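# Rehang the misplaced flower on a matching-colour peg

## Task

Find the single flower hanging on a peg whose colour differs from its own, and rehang it on an unoccupied peg of the flower's colour. No stem may end up bent or deformed. When done, the dryer must still hang on its rail, and every flower must hang upside down (head lowest) with its clip holding it by the stem.

## Robot and tools

ROBOT. Two arms, left_arm and right_arm, each with six joints plus a gripper. Joint order everywhere (rows, results, refusals): waist, shoulder, elbow, wrist pitch, wrist yaw, wrist roll. Wrist yaw is sign-flipped on both arms: in your numbers its direction is reversed, so a stated range of -0.5..2.0 becomes -2.0..0.5. Stated ranges (rad): waist -2.618..3.054, shoulder 0..3.142, elbow 0..3.142, wrist pitch -1.571..1.571, wrist yaw -1.571..1.571, wrist roll -2.094..2.094; true ends may differ by up to 0.059 rad. Drives are cheap, with gear play, and weaker from the elbow out.

FRAME. Poses and velocities use the scene frame: origin at table-top height halfway between the two nominal arm bases, +x out across the table, +z up, left_arm toward +y (this is not the image left). end_effector_position is in metres, the point between the finger pads about 1 cm short of the tips; orientation is end_effector_quat_wxyz. Fingers point along gripper +z and close along its y axis. Printed poses can be a few cm off, more at long reach; a BASES line, if present, gives calibrated base spots.

ROW FORMAT (shared by execute_actions and move). A row is 14 numbers, each in [-1, 1], always for both arms: left_arm's six joint values then its opening, then right_arm's six then its opening. Joint values are scaled offsets, not poses: 1.0 equals 2.224 rad for waist, shoulder and elbow, and 8.485 rad for the three wrist joints. They count from the Joint targets shown at the start of the action (or move), never from the previous row, so sending the same offset again adds to it. Send 0 to keep an arm where it is commanded. Opening is absolute: +1 fully open, -1 shut; between those the fingers go to where grip_measured would read that number. To leave a gripper unchanged, resend its current command (0 means half open, not 'no change').

execute_actions(actions, cameras). actions is a list of actions; each action is a table of up to 15 rows, one per 1/30 s step; a short table repeats its final row until 15 steps pass. An empty list just reports state. An action asking any joint to go more than 0.059 rad past its range end is refused for both arms; a malformed action, or a first action failing that check, voids the whole call. cameras picks images: omitted/null/["all"] gives all, [] gives none; an unknown name invalidates the call.

move(target, speed, blend, opening_speed, blocking, cameras). target is one 14-number row or a list of up to 15 rows; every row's offsets count from the same starting Joint targets. All joints travel together toward the goal angles, so grippers trace curves, and nothing avoids obstacles or the other arm. speed: rad/s for the joint with furthest to go, 0.01 to 12.57, default 0.5, one value or one per target. blend: rad, corner rounding for intermediate list targets (default 0). opening_speed: rate of the opening command on the -1..+1 scale per second, at least 0.2; use a low value to close gently on stems. Paths take at least 0.5 s and are cut off after 10 s. blocking=false returns early while the move continues. The result adds a 'move:' line: done, off_target (resting more than 0.035 rad from target), moving, held, or fault, possibly per arm, and limits=held if steps were withheld. Done does not prove contact or its absence.

wait(seconds 0..10, cameras): lets time pass holding the last commands; a running move keeps going. stop(cameras): brakes a running move, needing some room. zoom_image(camera, region): region [x0,y0,x1,y1] in pixels of that camera's latest image, at most 504x504. finished_scene(scene=1): ends the scene permanently; the result must then hold with the robot idle.

CAMERAS (896x504 each): cam_head_left, cam_head_right, cam_high, cam_low, cam_left_wrist, cam_right_wrist.

RESULT LINES. Joint positions and Joint velocities: one block per arm, joints in rad and rad/s, then finger gap (m; 0.094 fully open); 'within noise' means the arm is still. Joint targets: the base your next offsets count from. Tool commands: current gripper commands. grip_measured: finger opening on the command scale, reading up to ~2.7 mm wide when empty and narrower than the object under squeeze. Joint torques: total drive output incl. gravity, with offsets and noise; joints 1-3 wrap at ±28 N m. Step readings list joint angles at some steps after execute_actions. 'joint sent to its limit' means a joint was driven to its real end; 'joint command not followed' means the clearance check altered targets. MOTOR HOT appears near 75 °C; OVER-TEMPERATURE FAULT at 90 °C folds that arm away for good, and at 100 °C it goes limp. Avoid long stretched holds or pushing against things.

LIMITS ON MOTION. Each step a joint's target can lead its measured angle by only 0.339 rad (big three) or 2.2 rad (wrists), and targets putting a gripper over 200 mm from its measured spot are scaled back, so large offsets may need several actions. To end a push, command targets back past the measured positions.

CARE. The gripper squeezes hard (about 50-64 N per pad), pressing at full force from roughly 0.05 below first-touch reading (more for thin or round parts), so close slowly and only slightly on stems to avoid bending them. Release by commanding well above grip_measured. Do not drop things, release moving parts, slam, or push hard. Never let the arms hit or grip each other. Nothing may fall or be left off the table. A camera cable resting on something counts as touching it. Loose items may occasionally get nudged by the environment.

Each tool is called after "Request:" by a JSON object that holds its "api" and its "payload".

## Session

Request:
{"api": "execute_actions", "payload": {"actions": []}}

Scene clock: 0.00 s.
left_arm: end_effector_position=(+0.3992, +0.3093, +0.1067) grip_measured=+1.000 end_effector_quat_wxyz=(+0.604, -0.028, +0.795, +0.039) | right_arm: end_effector_position=(+0.3574, -0.2733, +0.1338) grip_measured=+1.000 end_effector_quat_wxyz=(+0.628, +0.053, +0.773, -0.070)
Joint positions: left_arm=[0.005 1.587 0.366 0.951 0.038 0.019 0.094] | right_arm=[0.089 1.499 0.358 0.933 -0.25 0.01 0.094]
Joint velocities: within noise
Joint torques (N m): no reading
Heat: left arm: 27 °C; right arm: 26 °C.
Joint targets: left_arm=[0.006 1.571 0.383 0.965 0.044 0.013] | right_arm=[0.089 1.483 0.375 0.946 -0.257 0.003]
Tool commands: left_gripper/opening=+1.0 right_gripper/opening=+1.0

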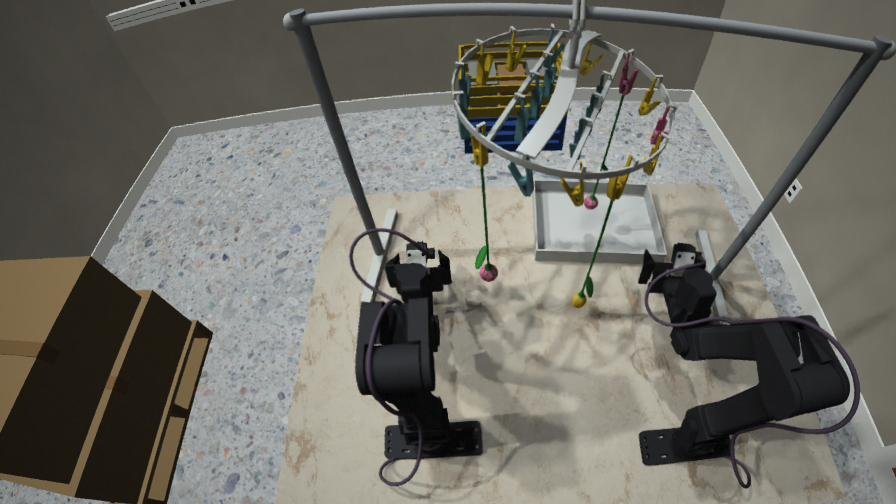

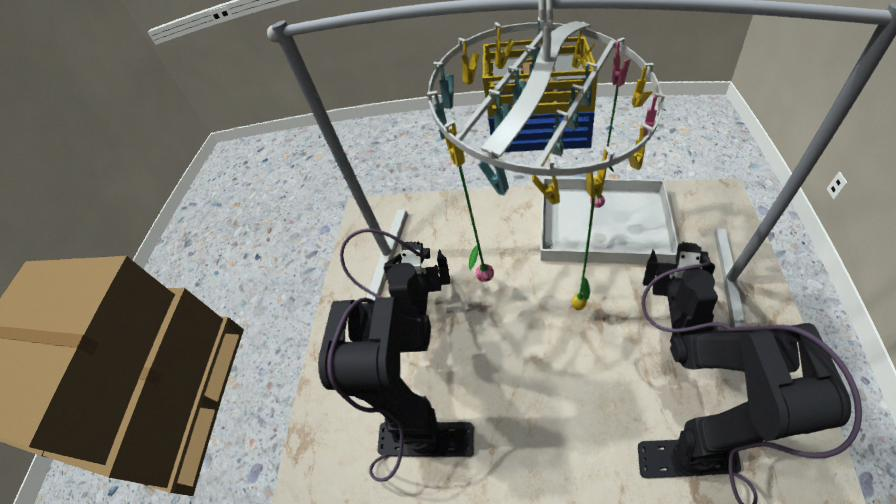

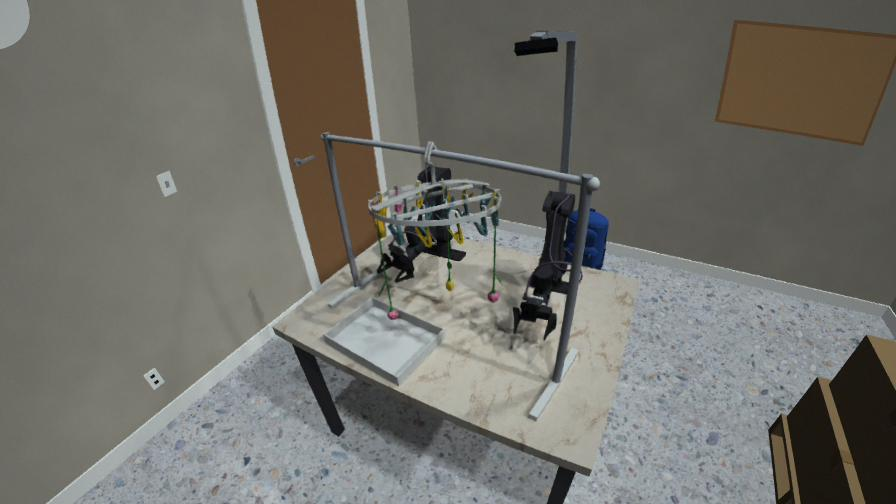

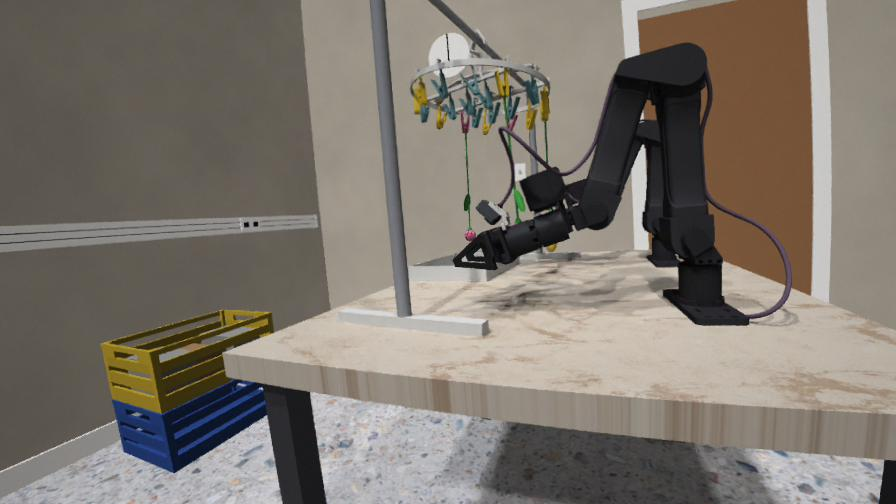

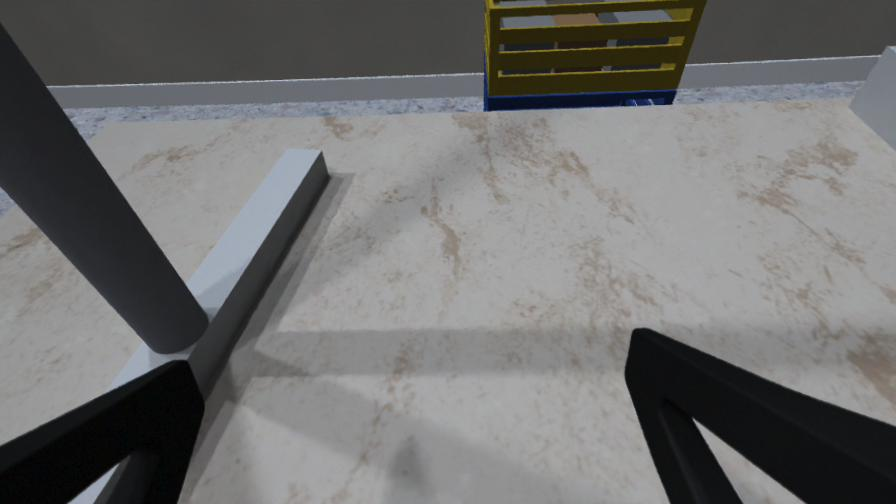

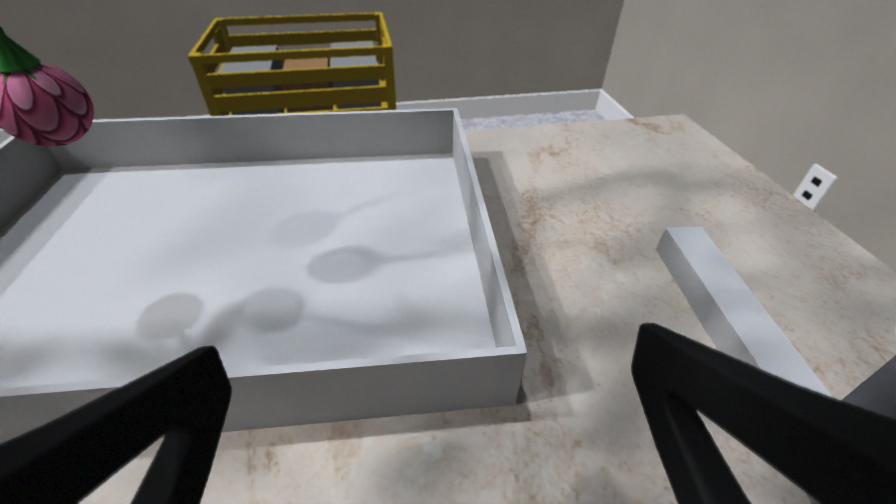

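Request:
{"api": "zoom_image", "payload": {"camera": "cam_head_left", "region": [430, 0, 710, 220]}}

Request:
{"api": "zoom_image", "payload": {"camera": "cam_head_right", "region": [410, 0, 690, 220]}}

Request:
{"api": "zoom_image", "payload": {"camera": "cam_high", "region": [340, 120, 560, 340]}}

Request:
{"api": "zoom_image", "payload": {"camera": "cam_low", "region": [390, 40, 580, 270]}}

Scaled by 1.800 from the camera's 896x504 image, which has a finer 1280x720 frame.

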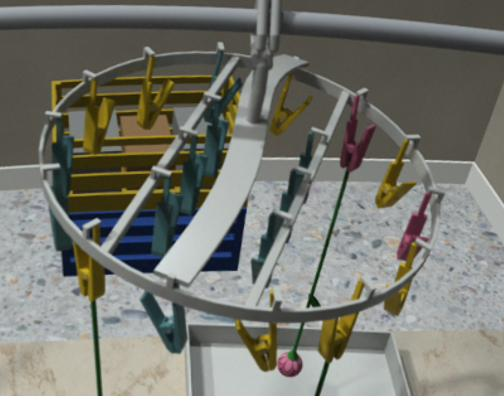

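Scaled by 1.800 from the camera's 896x504 image, which has a finer 1280x720 frame.

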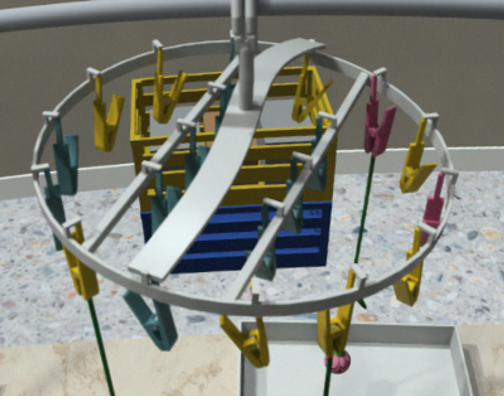

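Scaled by 2.291 from the camera's 896x504 image, which has a finer 1280x720 frame.

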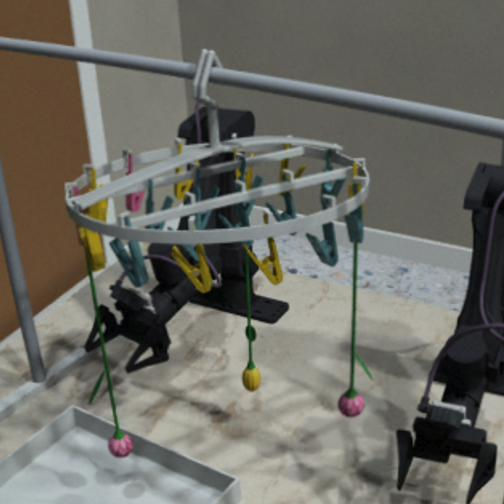

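Scaled by 2.191 from the camera's 896x504 image, which has a finer 1280x720 frame.

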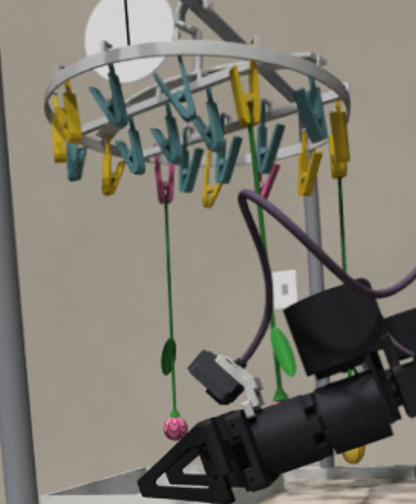

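Request:
{"api": "zoom_image", "payload": {"camera": "cam_head_left", "region": [450, 110, 550, 200]}}

Request:
{"api": "zoom_image", "payload": {"camera": "cam_head_right", "region": [580, 40, 680, 130]}}

Request:
{"api": "zoom_image", "payload": {"camera": "cam_head_left", "region": [590, 40, 690, 130]}}

Request:
{"api": "zoom_image", "payload": {"camera": "cam_high", "region": [360, 170, 460, 260]}}

Request:
{"api": "zoom_image", "payload": {"camera": "cam_low", "region": [470, 50, 570, 140]}}

Scaled by 5.040 from the camera's 896x504 image, which has a finer 1280x720 frame.

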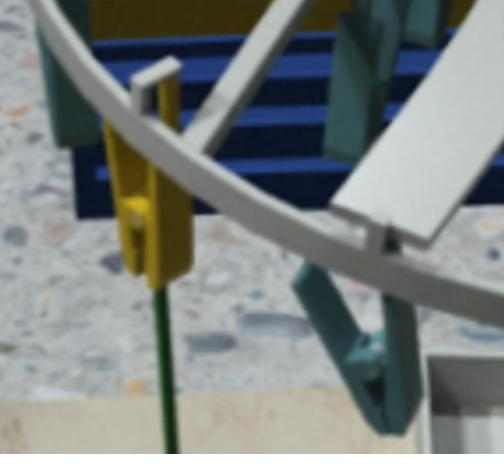

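Scaled by 5.040 from the camera's 896x504 image, which has a finer 1280x720 frame.

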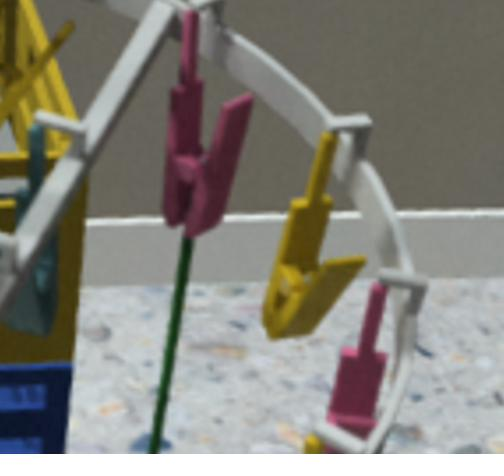

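Scaled by 5.040 from the camera's 896x504 image, which has a finer 1280x720 frame.

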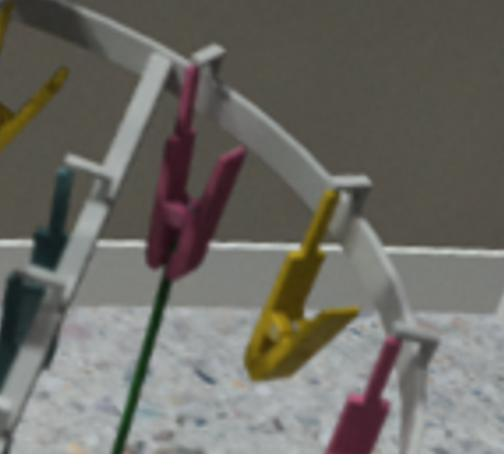

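Scaled by 5.040 from the camera's 896x504 image, which has a finer 1280x720 frame.

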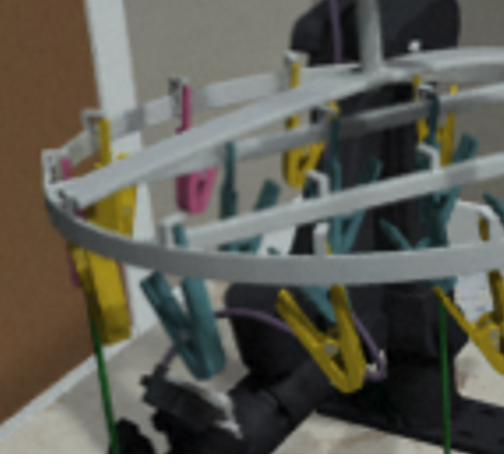

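Scaled by 5.040 from the camera's 896x504 image, which has a finer 1280x720 frame.

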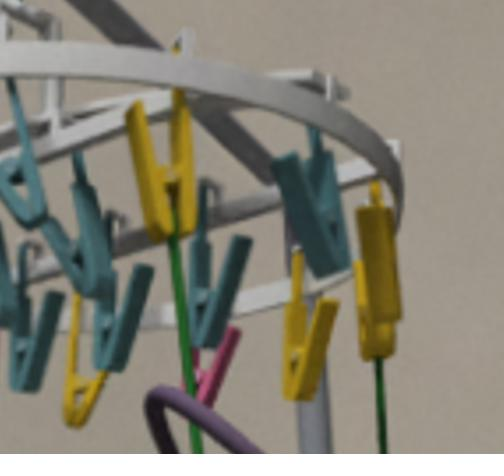

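Request:
{"api": "move", "payload": {"target": [[-0.0027,-0.522,0.3179,-0.1939,0,-0.0015,1,-0.04,-0.4825,0.3215,-0.1916,0,0,1],[-0.0027,-0.522,0.3179,-0.1939,-0.0641,-0.0015,1,-0.04,-0.4825,0.3215,-0.1916,0.0892,0,1]], "speed": 0.8}}

Scene clock: 160.47 s.
left_arm: end_effector_position=(+0.1645, +0.2052, +0.4221) grip_measured=+1.000 end_effector_quat_wxyz=(+0.697, +0.149, +0.686, -0.146) | right_arm: end_effector_position=(+0.1233, -0.1756, +0.4238) grip_measured=+1.000 end_effector_quat_wxyz=(+0.693, -0.170, +0.679, +0.172)
Joint positions: left_arm=[0.005 0.403 1.056 -0.638 -0.482 0.001 0.094] | right_arm=[0.012 0.404 1.054 -0.627 0.49 0.01 0.094]
Joint velocities: within noise
Joint torques (N m): left_arm=[-0.72 3.33 7.06 1.14 -0.1 -0.07] | right_arm=[-0.57 3.47 9.29 1.42 0.09 0.01]
Heat: left arm: 33 °C; right arm: 33 °C.
Joint targets: left_arm=[0.000 0.410 1.090 -0.680 -0.500 0.001] | right_arm=[0.000 0.410 1.090 -0.680 0.500 0.003]
move: off_target (left_arm, right_arm); left_arm: the wrist pitch is farthest, 0.042 rad from its target; right_arm: the wrist pitch is farthest, 0.052 rad from its target

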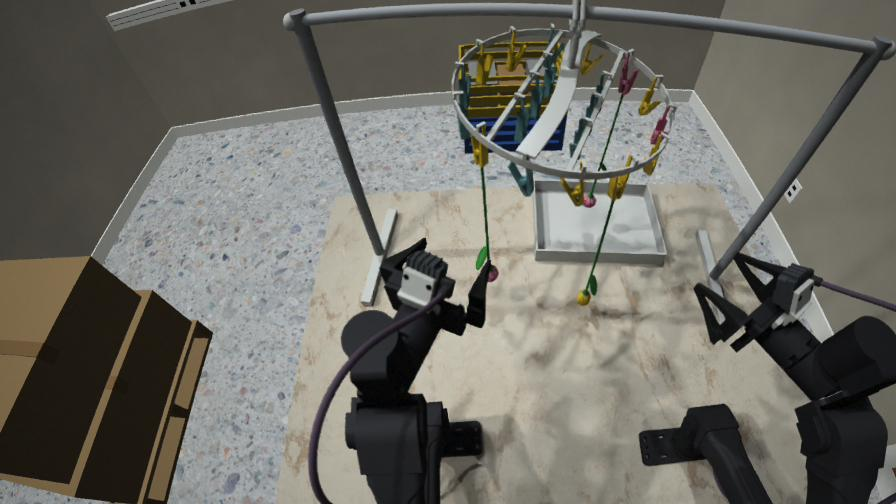

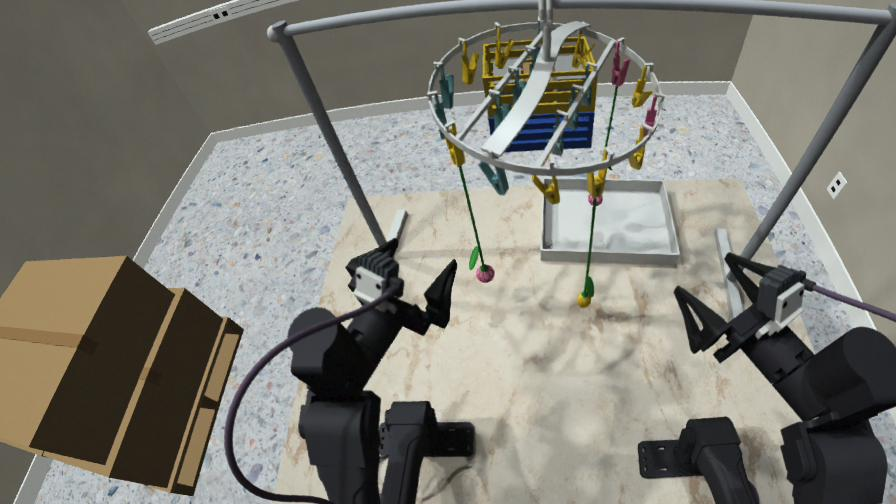

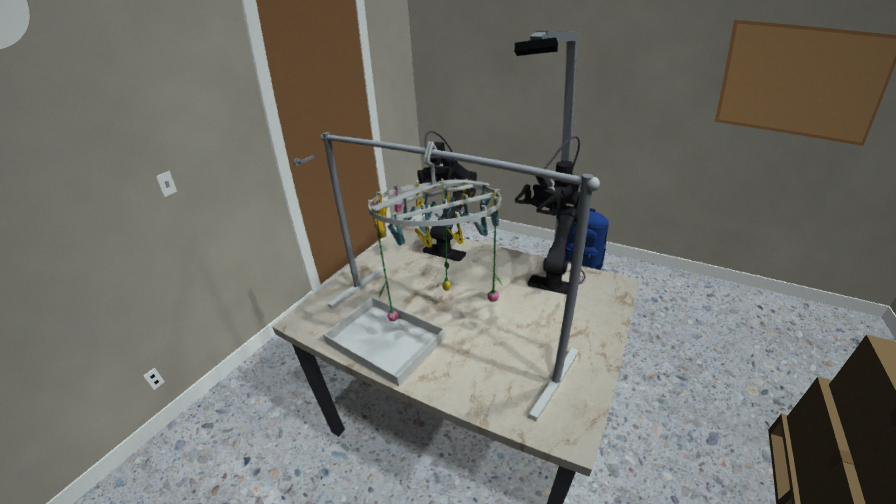

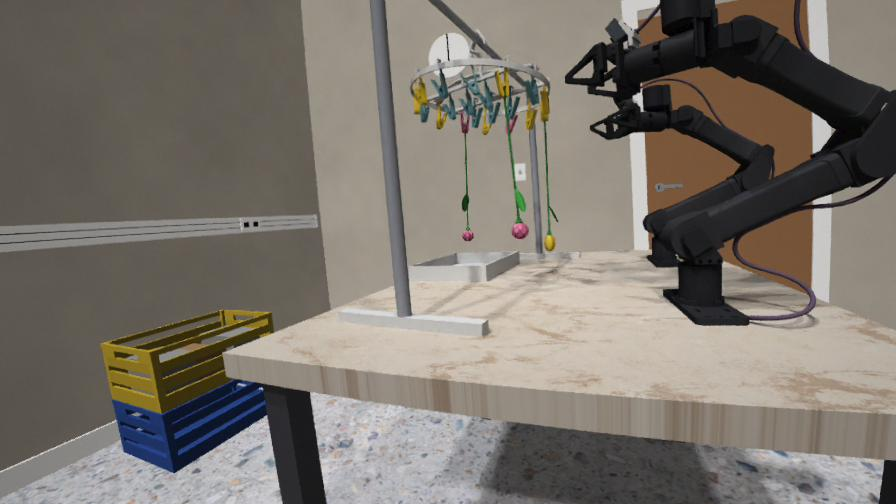

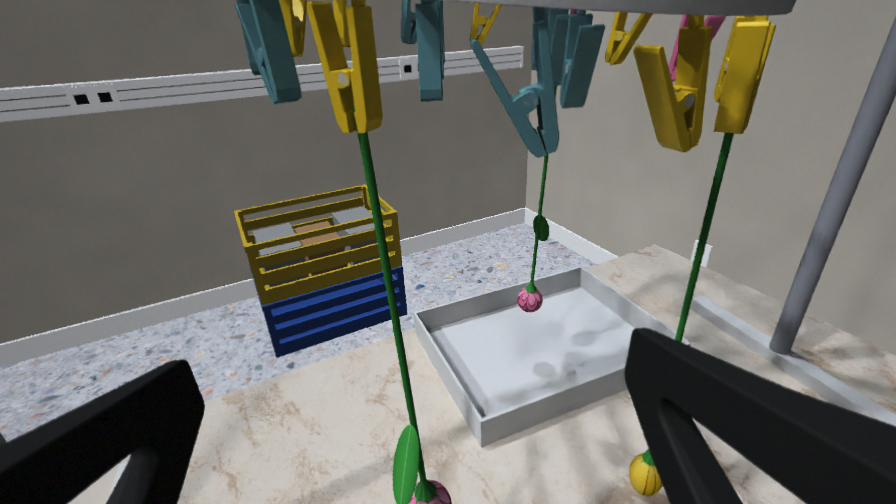

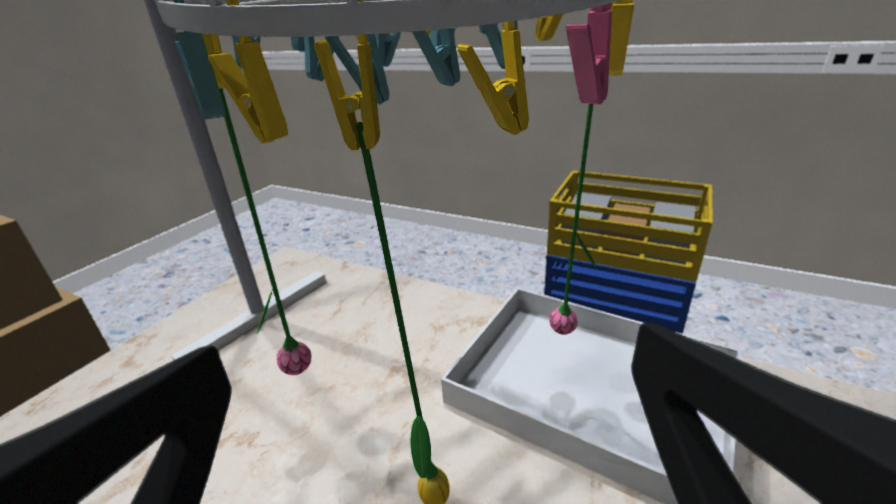

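Request:
{"api": "zoom_image", "payload": {"camera": "cam_left_wrist", "region": [230, 0, 480, 160]}}

Request:
{"api": "zoom_image", "payload": {"camera": "cam_right_wrist", "region": [160, 0, 640, 160]}}

Request:
{"api": "zoom_image", "payload": {"camera": "cam_left_wrist", "region": [430, 0, 800, 170]}}

Scaled by 2.016 from the camera's 896x504 image, which has a finer 1280x720 frame.

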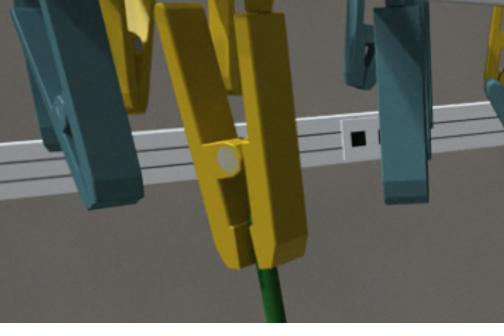

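Scaled by 1.050 from the camera's 896x504 image, which has a finer 1280x720 frame.

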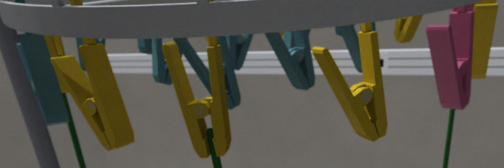

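Scaled by 1.362 from the camera's 896x504 image, which has a finer 1280x720 frame.

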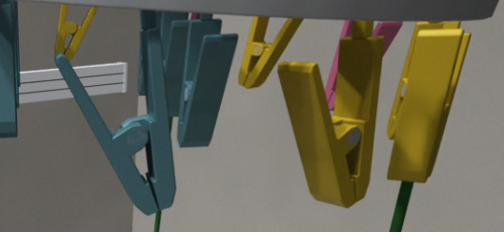

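Request:
{"api": "zoom_image", "payload": {"camera": "cam_right_wrist", "region": [440, 0, 700, 130]}}

Request:
{"api": "zoom_image", "payload": {"camera": "cam_right_wrist", "region": [170, 0, 430, 170]}}

Scaled by 1.938 from the camera's 896x504 image, which has a finer 1280x720 frame.

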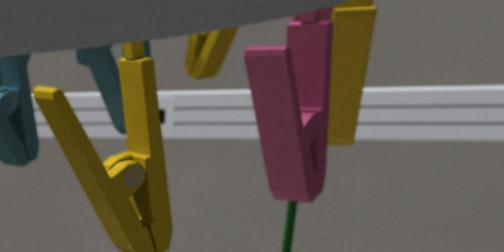

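Scaled by 1.938 from the camera's 896x504 image, which has a finer 1280x720 frame.

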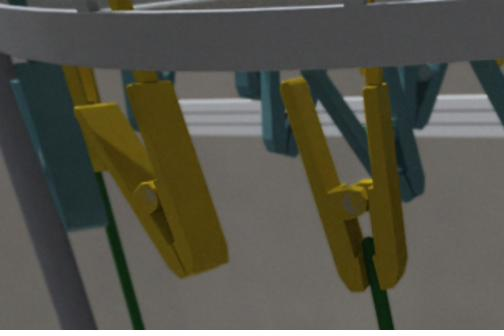

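Request:
{"api": "move", "payload": {"target": [0.0899,-0.1124,-0.2383,0.086,-0.0177,0,1,-0.2023,0.3213,-0.1331,0.1721,0.0648,0,1], "speed": 0.8, "cameras": ["cam_left_wrist","cam_right_wrist","cam_high"]}}

Scene clock: 380.87 s.
left_arm: end_effector_position=(+0.1755, +0.2135, +0.3943) grip_measured=+1.000 end_effector_quat_wxyz=(+0.803, +0.194, +0.559, -0.076) | right_arm: end_effector_position=(+0.3045, -0.2584, +0.3979) grip_measured=+1.000 end_effector_quat_wxyz=(+0.764, -0.291, +0.565, +0.109)
Joint positions: left_arm=[0.2 0.163 0.573 -0.023 -0.648 -0.001 0.094] | right_arm=[-0.448 1.136 0.812 0.715 1.045 0.01 0.094]
Joint velocities: within noise
Joint torques (N m): left_arm=[0.55 2.39 3.85 1.91 0.04 -0.07] | right_arm=[-0.46 -4.29 6.45 2.05 -0.09 0.01]
Heat: left arm: 30 °C; right arm: 35 °C.
Joint targets: left_arm=[0.200 0.160 0.560 0.049 -0.650 0.001] | right_arm=[-0.449 1.125 0.794 0.780 1.050 0.003]
move: off_target (left_arm, right_arm); left_arm: the wrist pitch is farthest, 0.073 rad from its target; right_arm: the wrist pitch is farthest, 0.065 rad from its target
Images, in order (width x height): cam_high 896x504, cam_left_wrist 896x504, cam_right_wrist 896x504.

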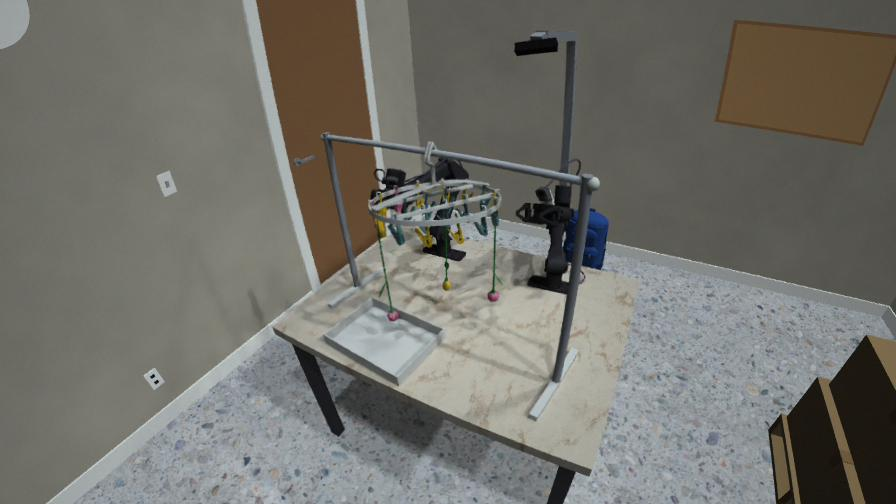

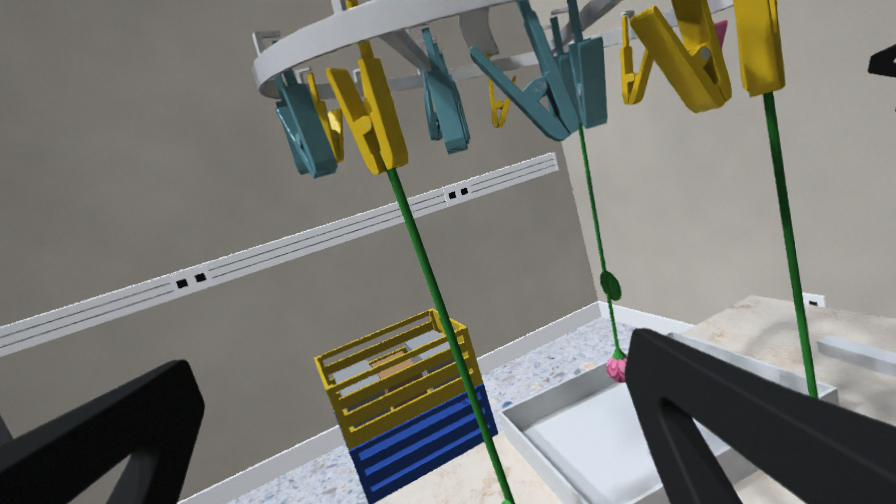

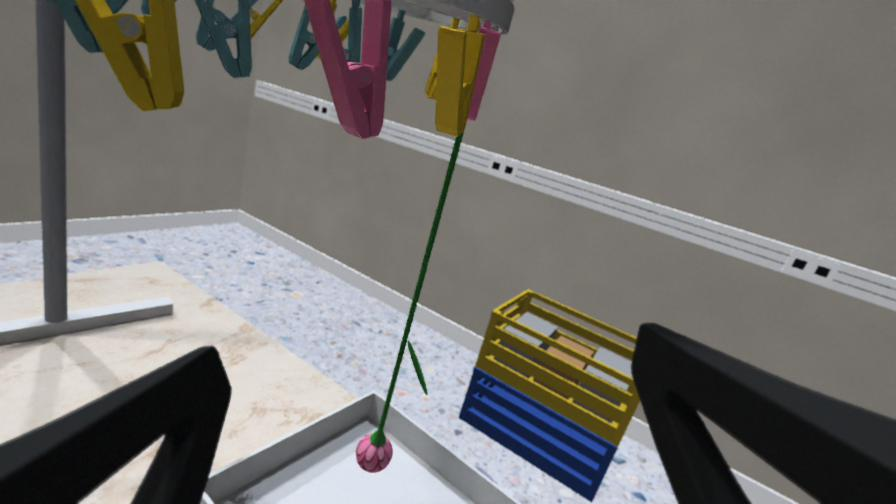

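Request:
{"api": "zoom_image", "payload": {"camera": "cam_right_wrist", "region": [280, 0, 520, 150]}}

Request:
{"api": "zoom_image", "payload": {"camera": "cam_left_wrist", "region": [240, 0, 500, 200]}}

Scaled by 2.100 from the camera's 896x504 image, which has a finer 1280x720 frame.

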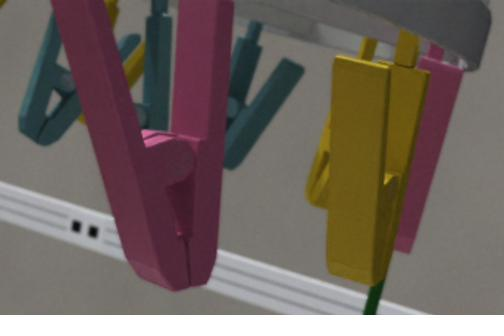

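Scaled by 1.938 from the camera's 896x504 image, which has a finer 1280x720 frame.

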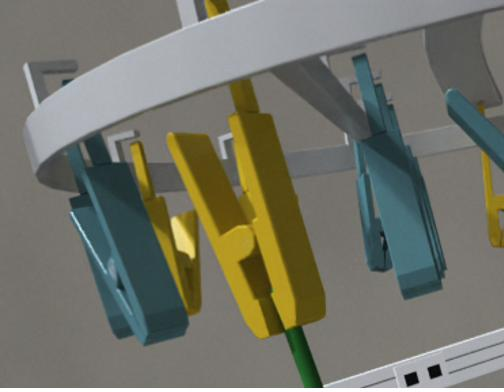

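Request:
{"api": "move", "payload": {"target": [[0,0,0,0,0,0,1,0.2019,-0.185,-0.2617,0.0153,-0.1237,0,0.3],[0,0,0,0,0,0,1,0.5719,-0.185,-0.2617,0.0153,-0.1237,0,0.3]], "speed": 0.8, "cameras": ["cam_head_left","cam_low","cam_left_wrist","cam_right_wrist"]}}

Scene clock: 556.63 s.
left_arm: end_effector_position=(+0.1755, +0.2135, +0.3943) grip_measured=+1.000 end_effector_quat_wxyz=(+0.803, +0.194, +0.559, -0.076) | right_arm: end_effector_position=(+0.1657, -0.0381, +0.3104) grip_measured=+0.302 end_effector_quat_wxyz=(+0.744, -0.234, +0.533, +0.329)
Joint positions: left_arm=[0.2 0.163 0.573 -0.023 -0.648 -0.001 0.094] | right_arm=[0.822 0.734 0.232 0.83 0.019 0.01 0.061]
Joint velocities: within noise
Joint torques (N m): left_arm=[0.46 2.19 3.79 1.87 0.01 -0.03] | right_arm=[0.73 -1.94 6.56 2.54 -0.15 0.01]
Heat: left arm: 39 °C; right arm: 37 °C.
Joint targets: left_arm=[0.200 0.160 0.560 0.049 -0.650 0.001] | right_arm=[0.823 0.713 0.212 0.910 0.000 0.003]
move: off_target (left_arm, right_arm); left_arm: the wrist pitch is farthest, 0.072 rad from its target; right_arm: the wrist pitch is farthest, 0.080 rad from its target
Images, in order (width x height): cam_head_left 896x504, cam_low 896x504, cam_left_wrist 896x504, cam_right_wrist 896x504.

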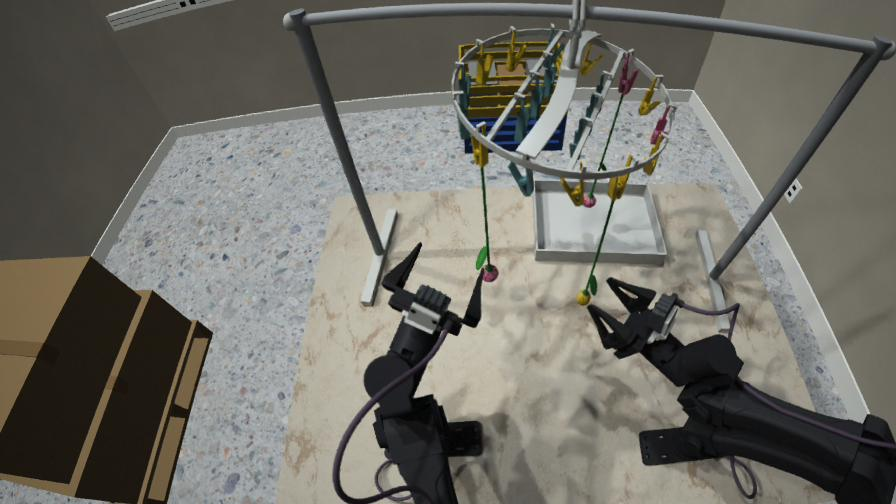

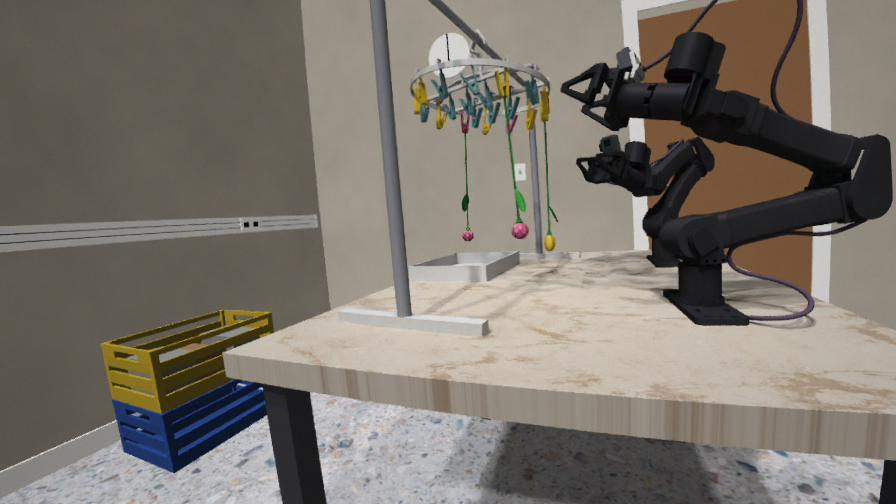

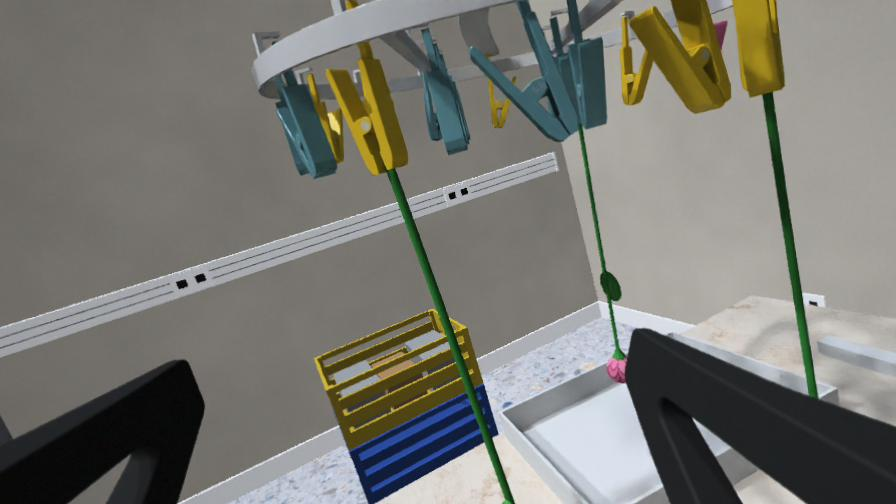

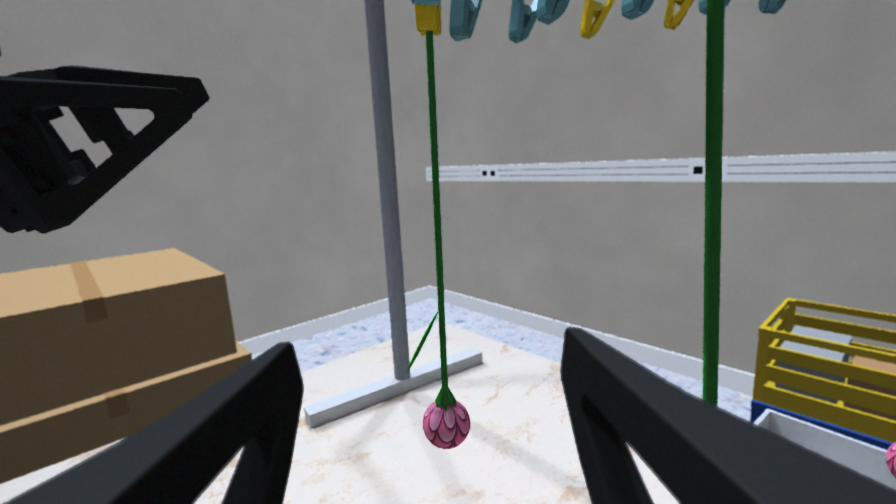

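Request:
{"api": "move", "payload": {"target": [0,0,0,0,0,0,1,0,0.3464,0.1693,0.0489,0,0,0.3], "speed": 0.6, "cameras": ["cam_head_left","cam_right_wrist","cam_low"]}}

Scene clock: 620.37 s.
left_arm: end_effector_position=(+0.1755, +0.2135, +0.3943) grip_measured=+1.000 end_effector_quat_wxyz=(+0.803, +0.194, +0.559, -0.076) | right_arm: end_effector_position=(+0.2516, +0.0520, +0.2860) grip_measured=+0.302 end_effector_quat_wxyz=(+0.732, -0.240, +0.549, +0.324)
Joint positions: left_arm=[0.2 0.163 0.573 -0.023 -0.648 -0.001 0.094] | right_arm=[0.822 1.49 0.533 1.243 0.019 0.01 0.061]
Joint velocities: within noise
Joint torques (N m): left_arm=[0.66 2.33 3.88 1.92 0.04 -0.05] | right_arm=[0.75 -6.41 12.33 2.6 -0.15 0.01]
Heat: left arm: 40 °C; right arm: 43 °C.
Joint targets: left_arm=[0.200 0.160 0.560 0.049 -0.650 0.001] | right_arm=[0.823 1.484 0.589 1.325 0.000 0.003]
move: off_target (left_arm, right_arm); left_arm: the wrist pitch is farthest, 0.072 rad from its target; right_arm: the wrist pitch is farthest, 0.082 rad from its target
Images, in order (width x height): cam_head_left 896x504, cam_low 896x504, cam_right_wrist 896x504.

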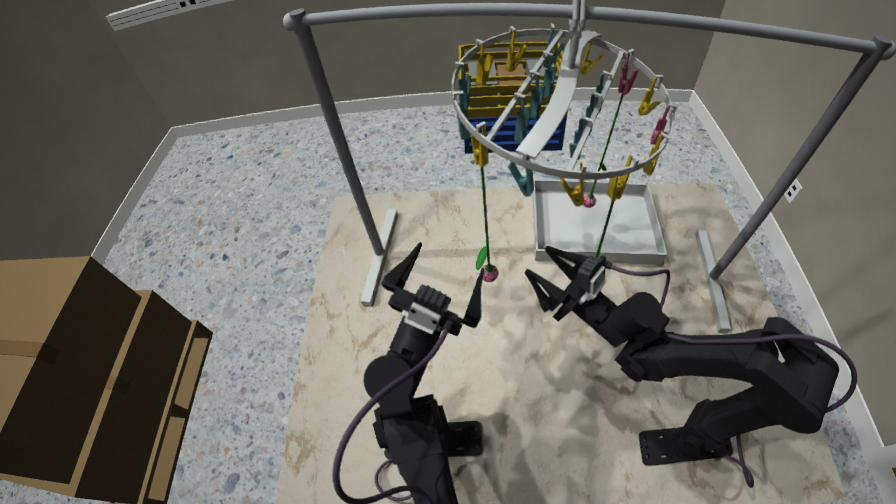

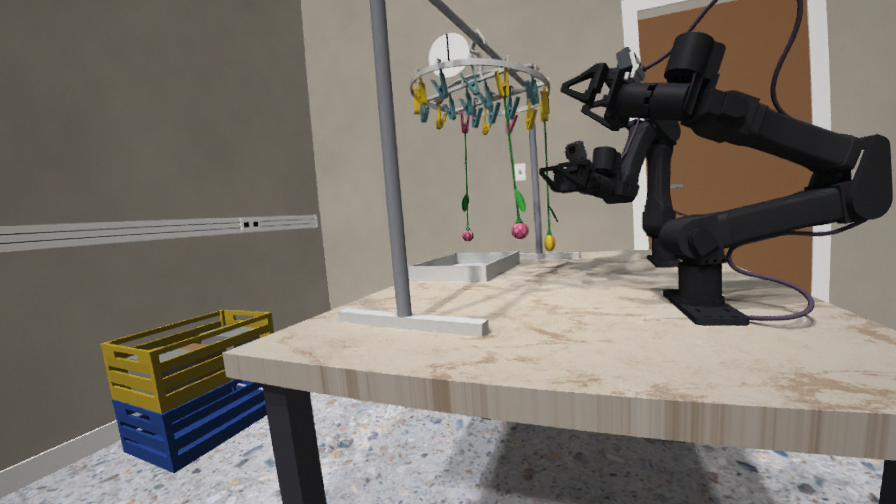

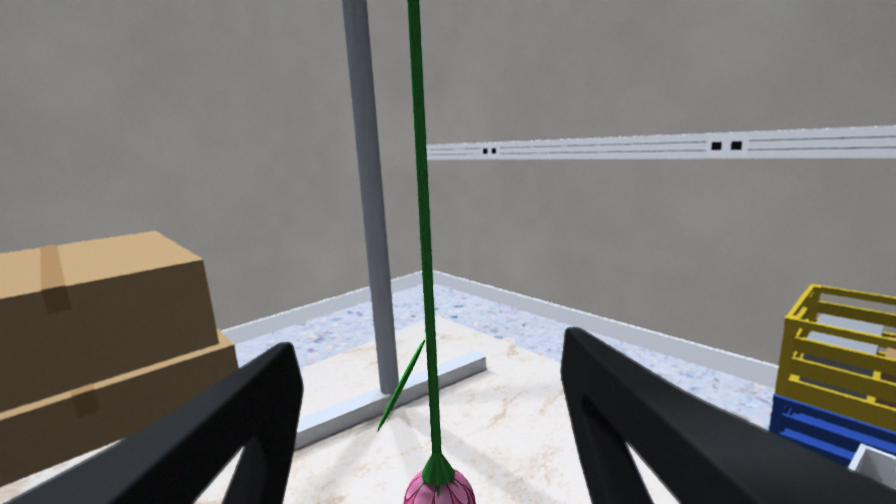

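Request:
{"api": "move", "payload": {"target": [0,0,0,0,0,0,1,0.0076,0.196,0.2531,-0.0085,0,0,0.3], "speed": 0.4, "cameras": ["cam_head_left","cam_right_wrist","cam_left_wrist","cam_low"]}}

Scene clock: 641.83 s.
left_arm: end_effector_position=(+0.1755, +0.2135, +0.3943) grip_measured=+1.000 end_effector_quat_wxyz=(+0.803, +0.194, +0.559, -0.076) | right_arm: end_effector_position=(+0.3321, +0.1413, +0.3285) grip_measured=+0.302 end_effector_quat_wxyz=(+0.766, -0.221, +0.498, +0.341)
Joint positions: left_arm=[0.2 0.163 0.573 -0.023 -0.648 -0.001 0.094] | right_arm=[0.828 1.92 1.094 1.244 0.019 0.01 0.061]
Joint velocities: within noise
Joint torques (N m): left_arm=[0.47 2.19 3.89 1.84 0.04 -0.05] | right_arm=[0.77 -10.77 12.85 1.8 -0.15 0.01]
Heat: left arm: 41 °C; right arm: 41 °C.
Joint targets: left_arm=[0.200 0.160 0.560 0.049 -0.650 0.001] | right_arm=[0.839 1.920 1.152 1.253 0.000 0.003]
move: off_target (left_arm, right_arm); left_arm: the wrist pitch is farthest, 0.072 rad from its target; right_arm: the elbow is farthest, 0.058 rad from its target
Images, in order (width x height): cam_head_left 896x504, cam_low 896x504, cam_left_wrist 896x504, cam_right_wrist 896x504.

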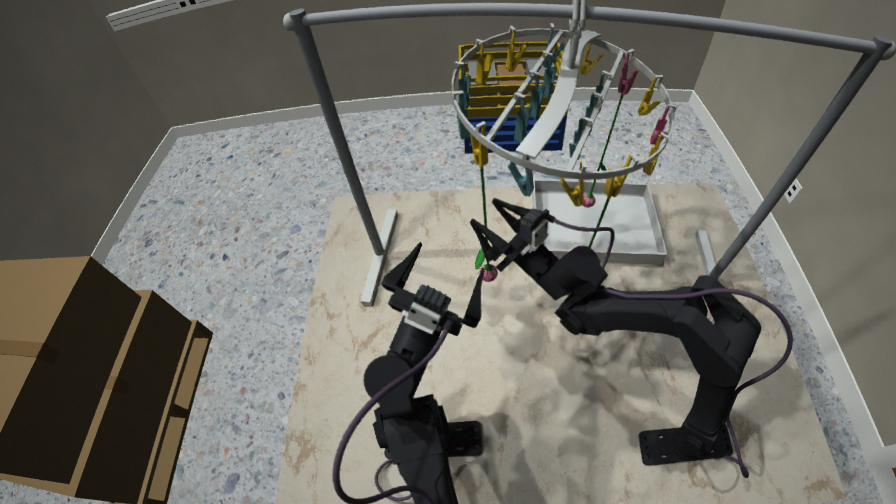

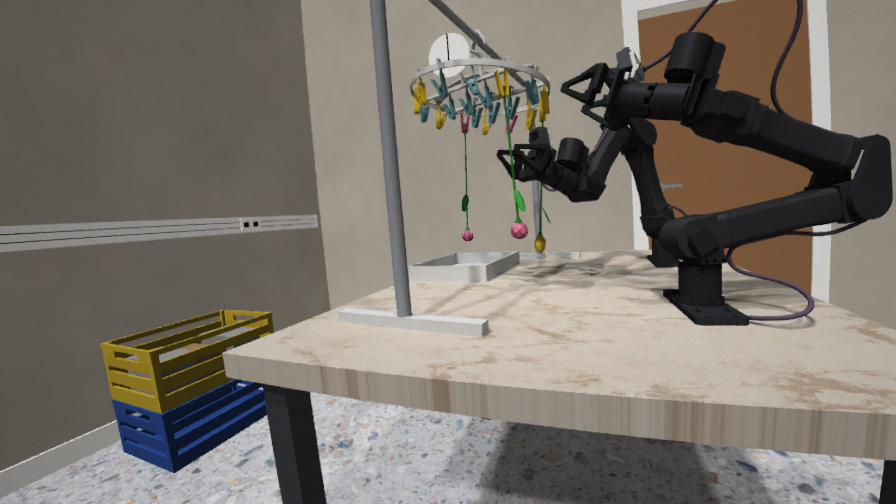

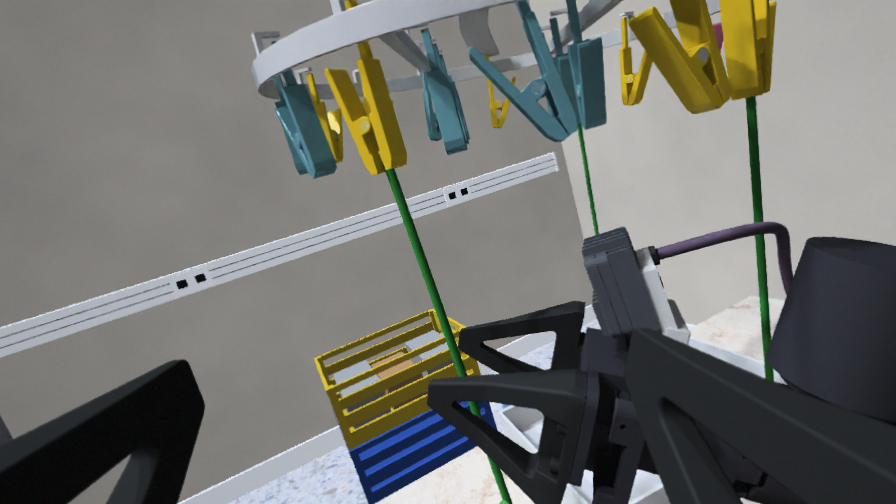

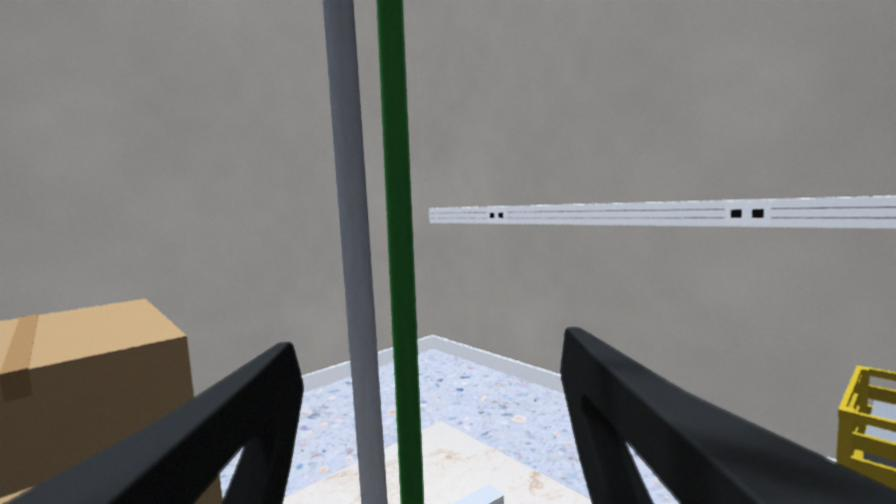

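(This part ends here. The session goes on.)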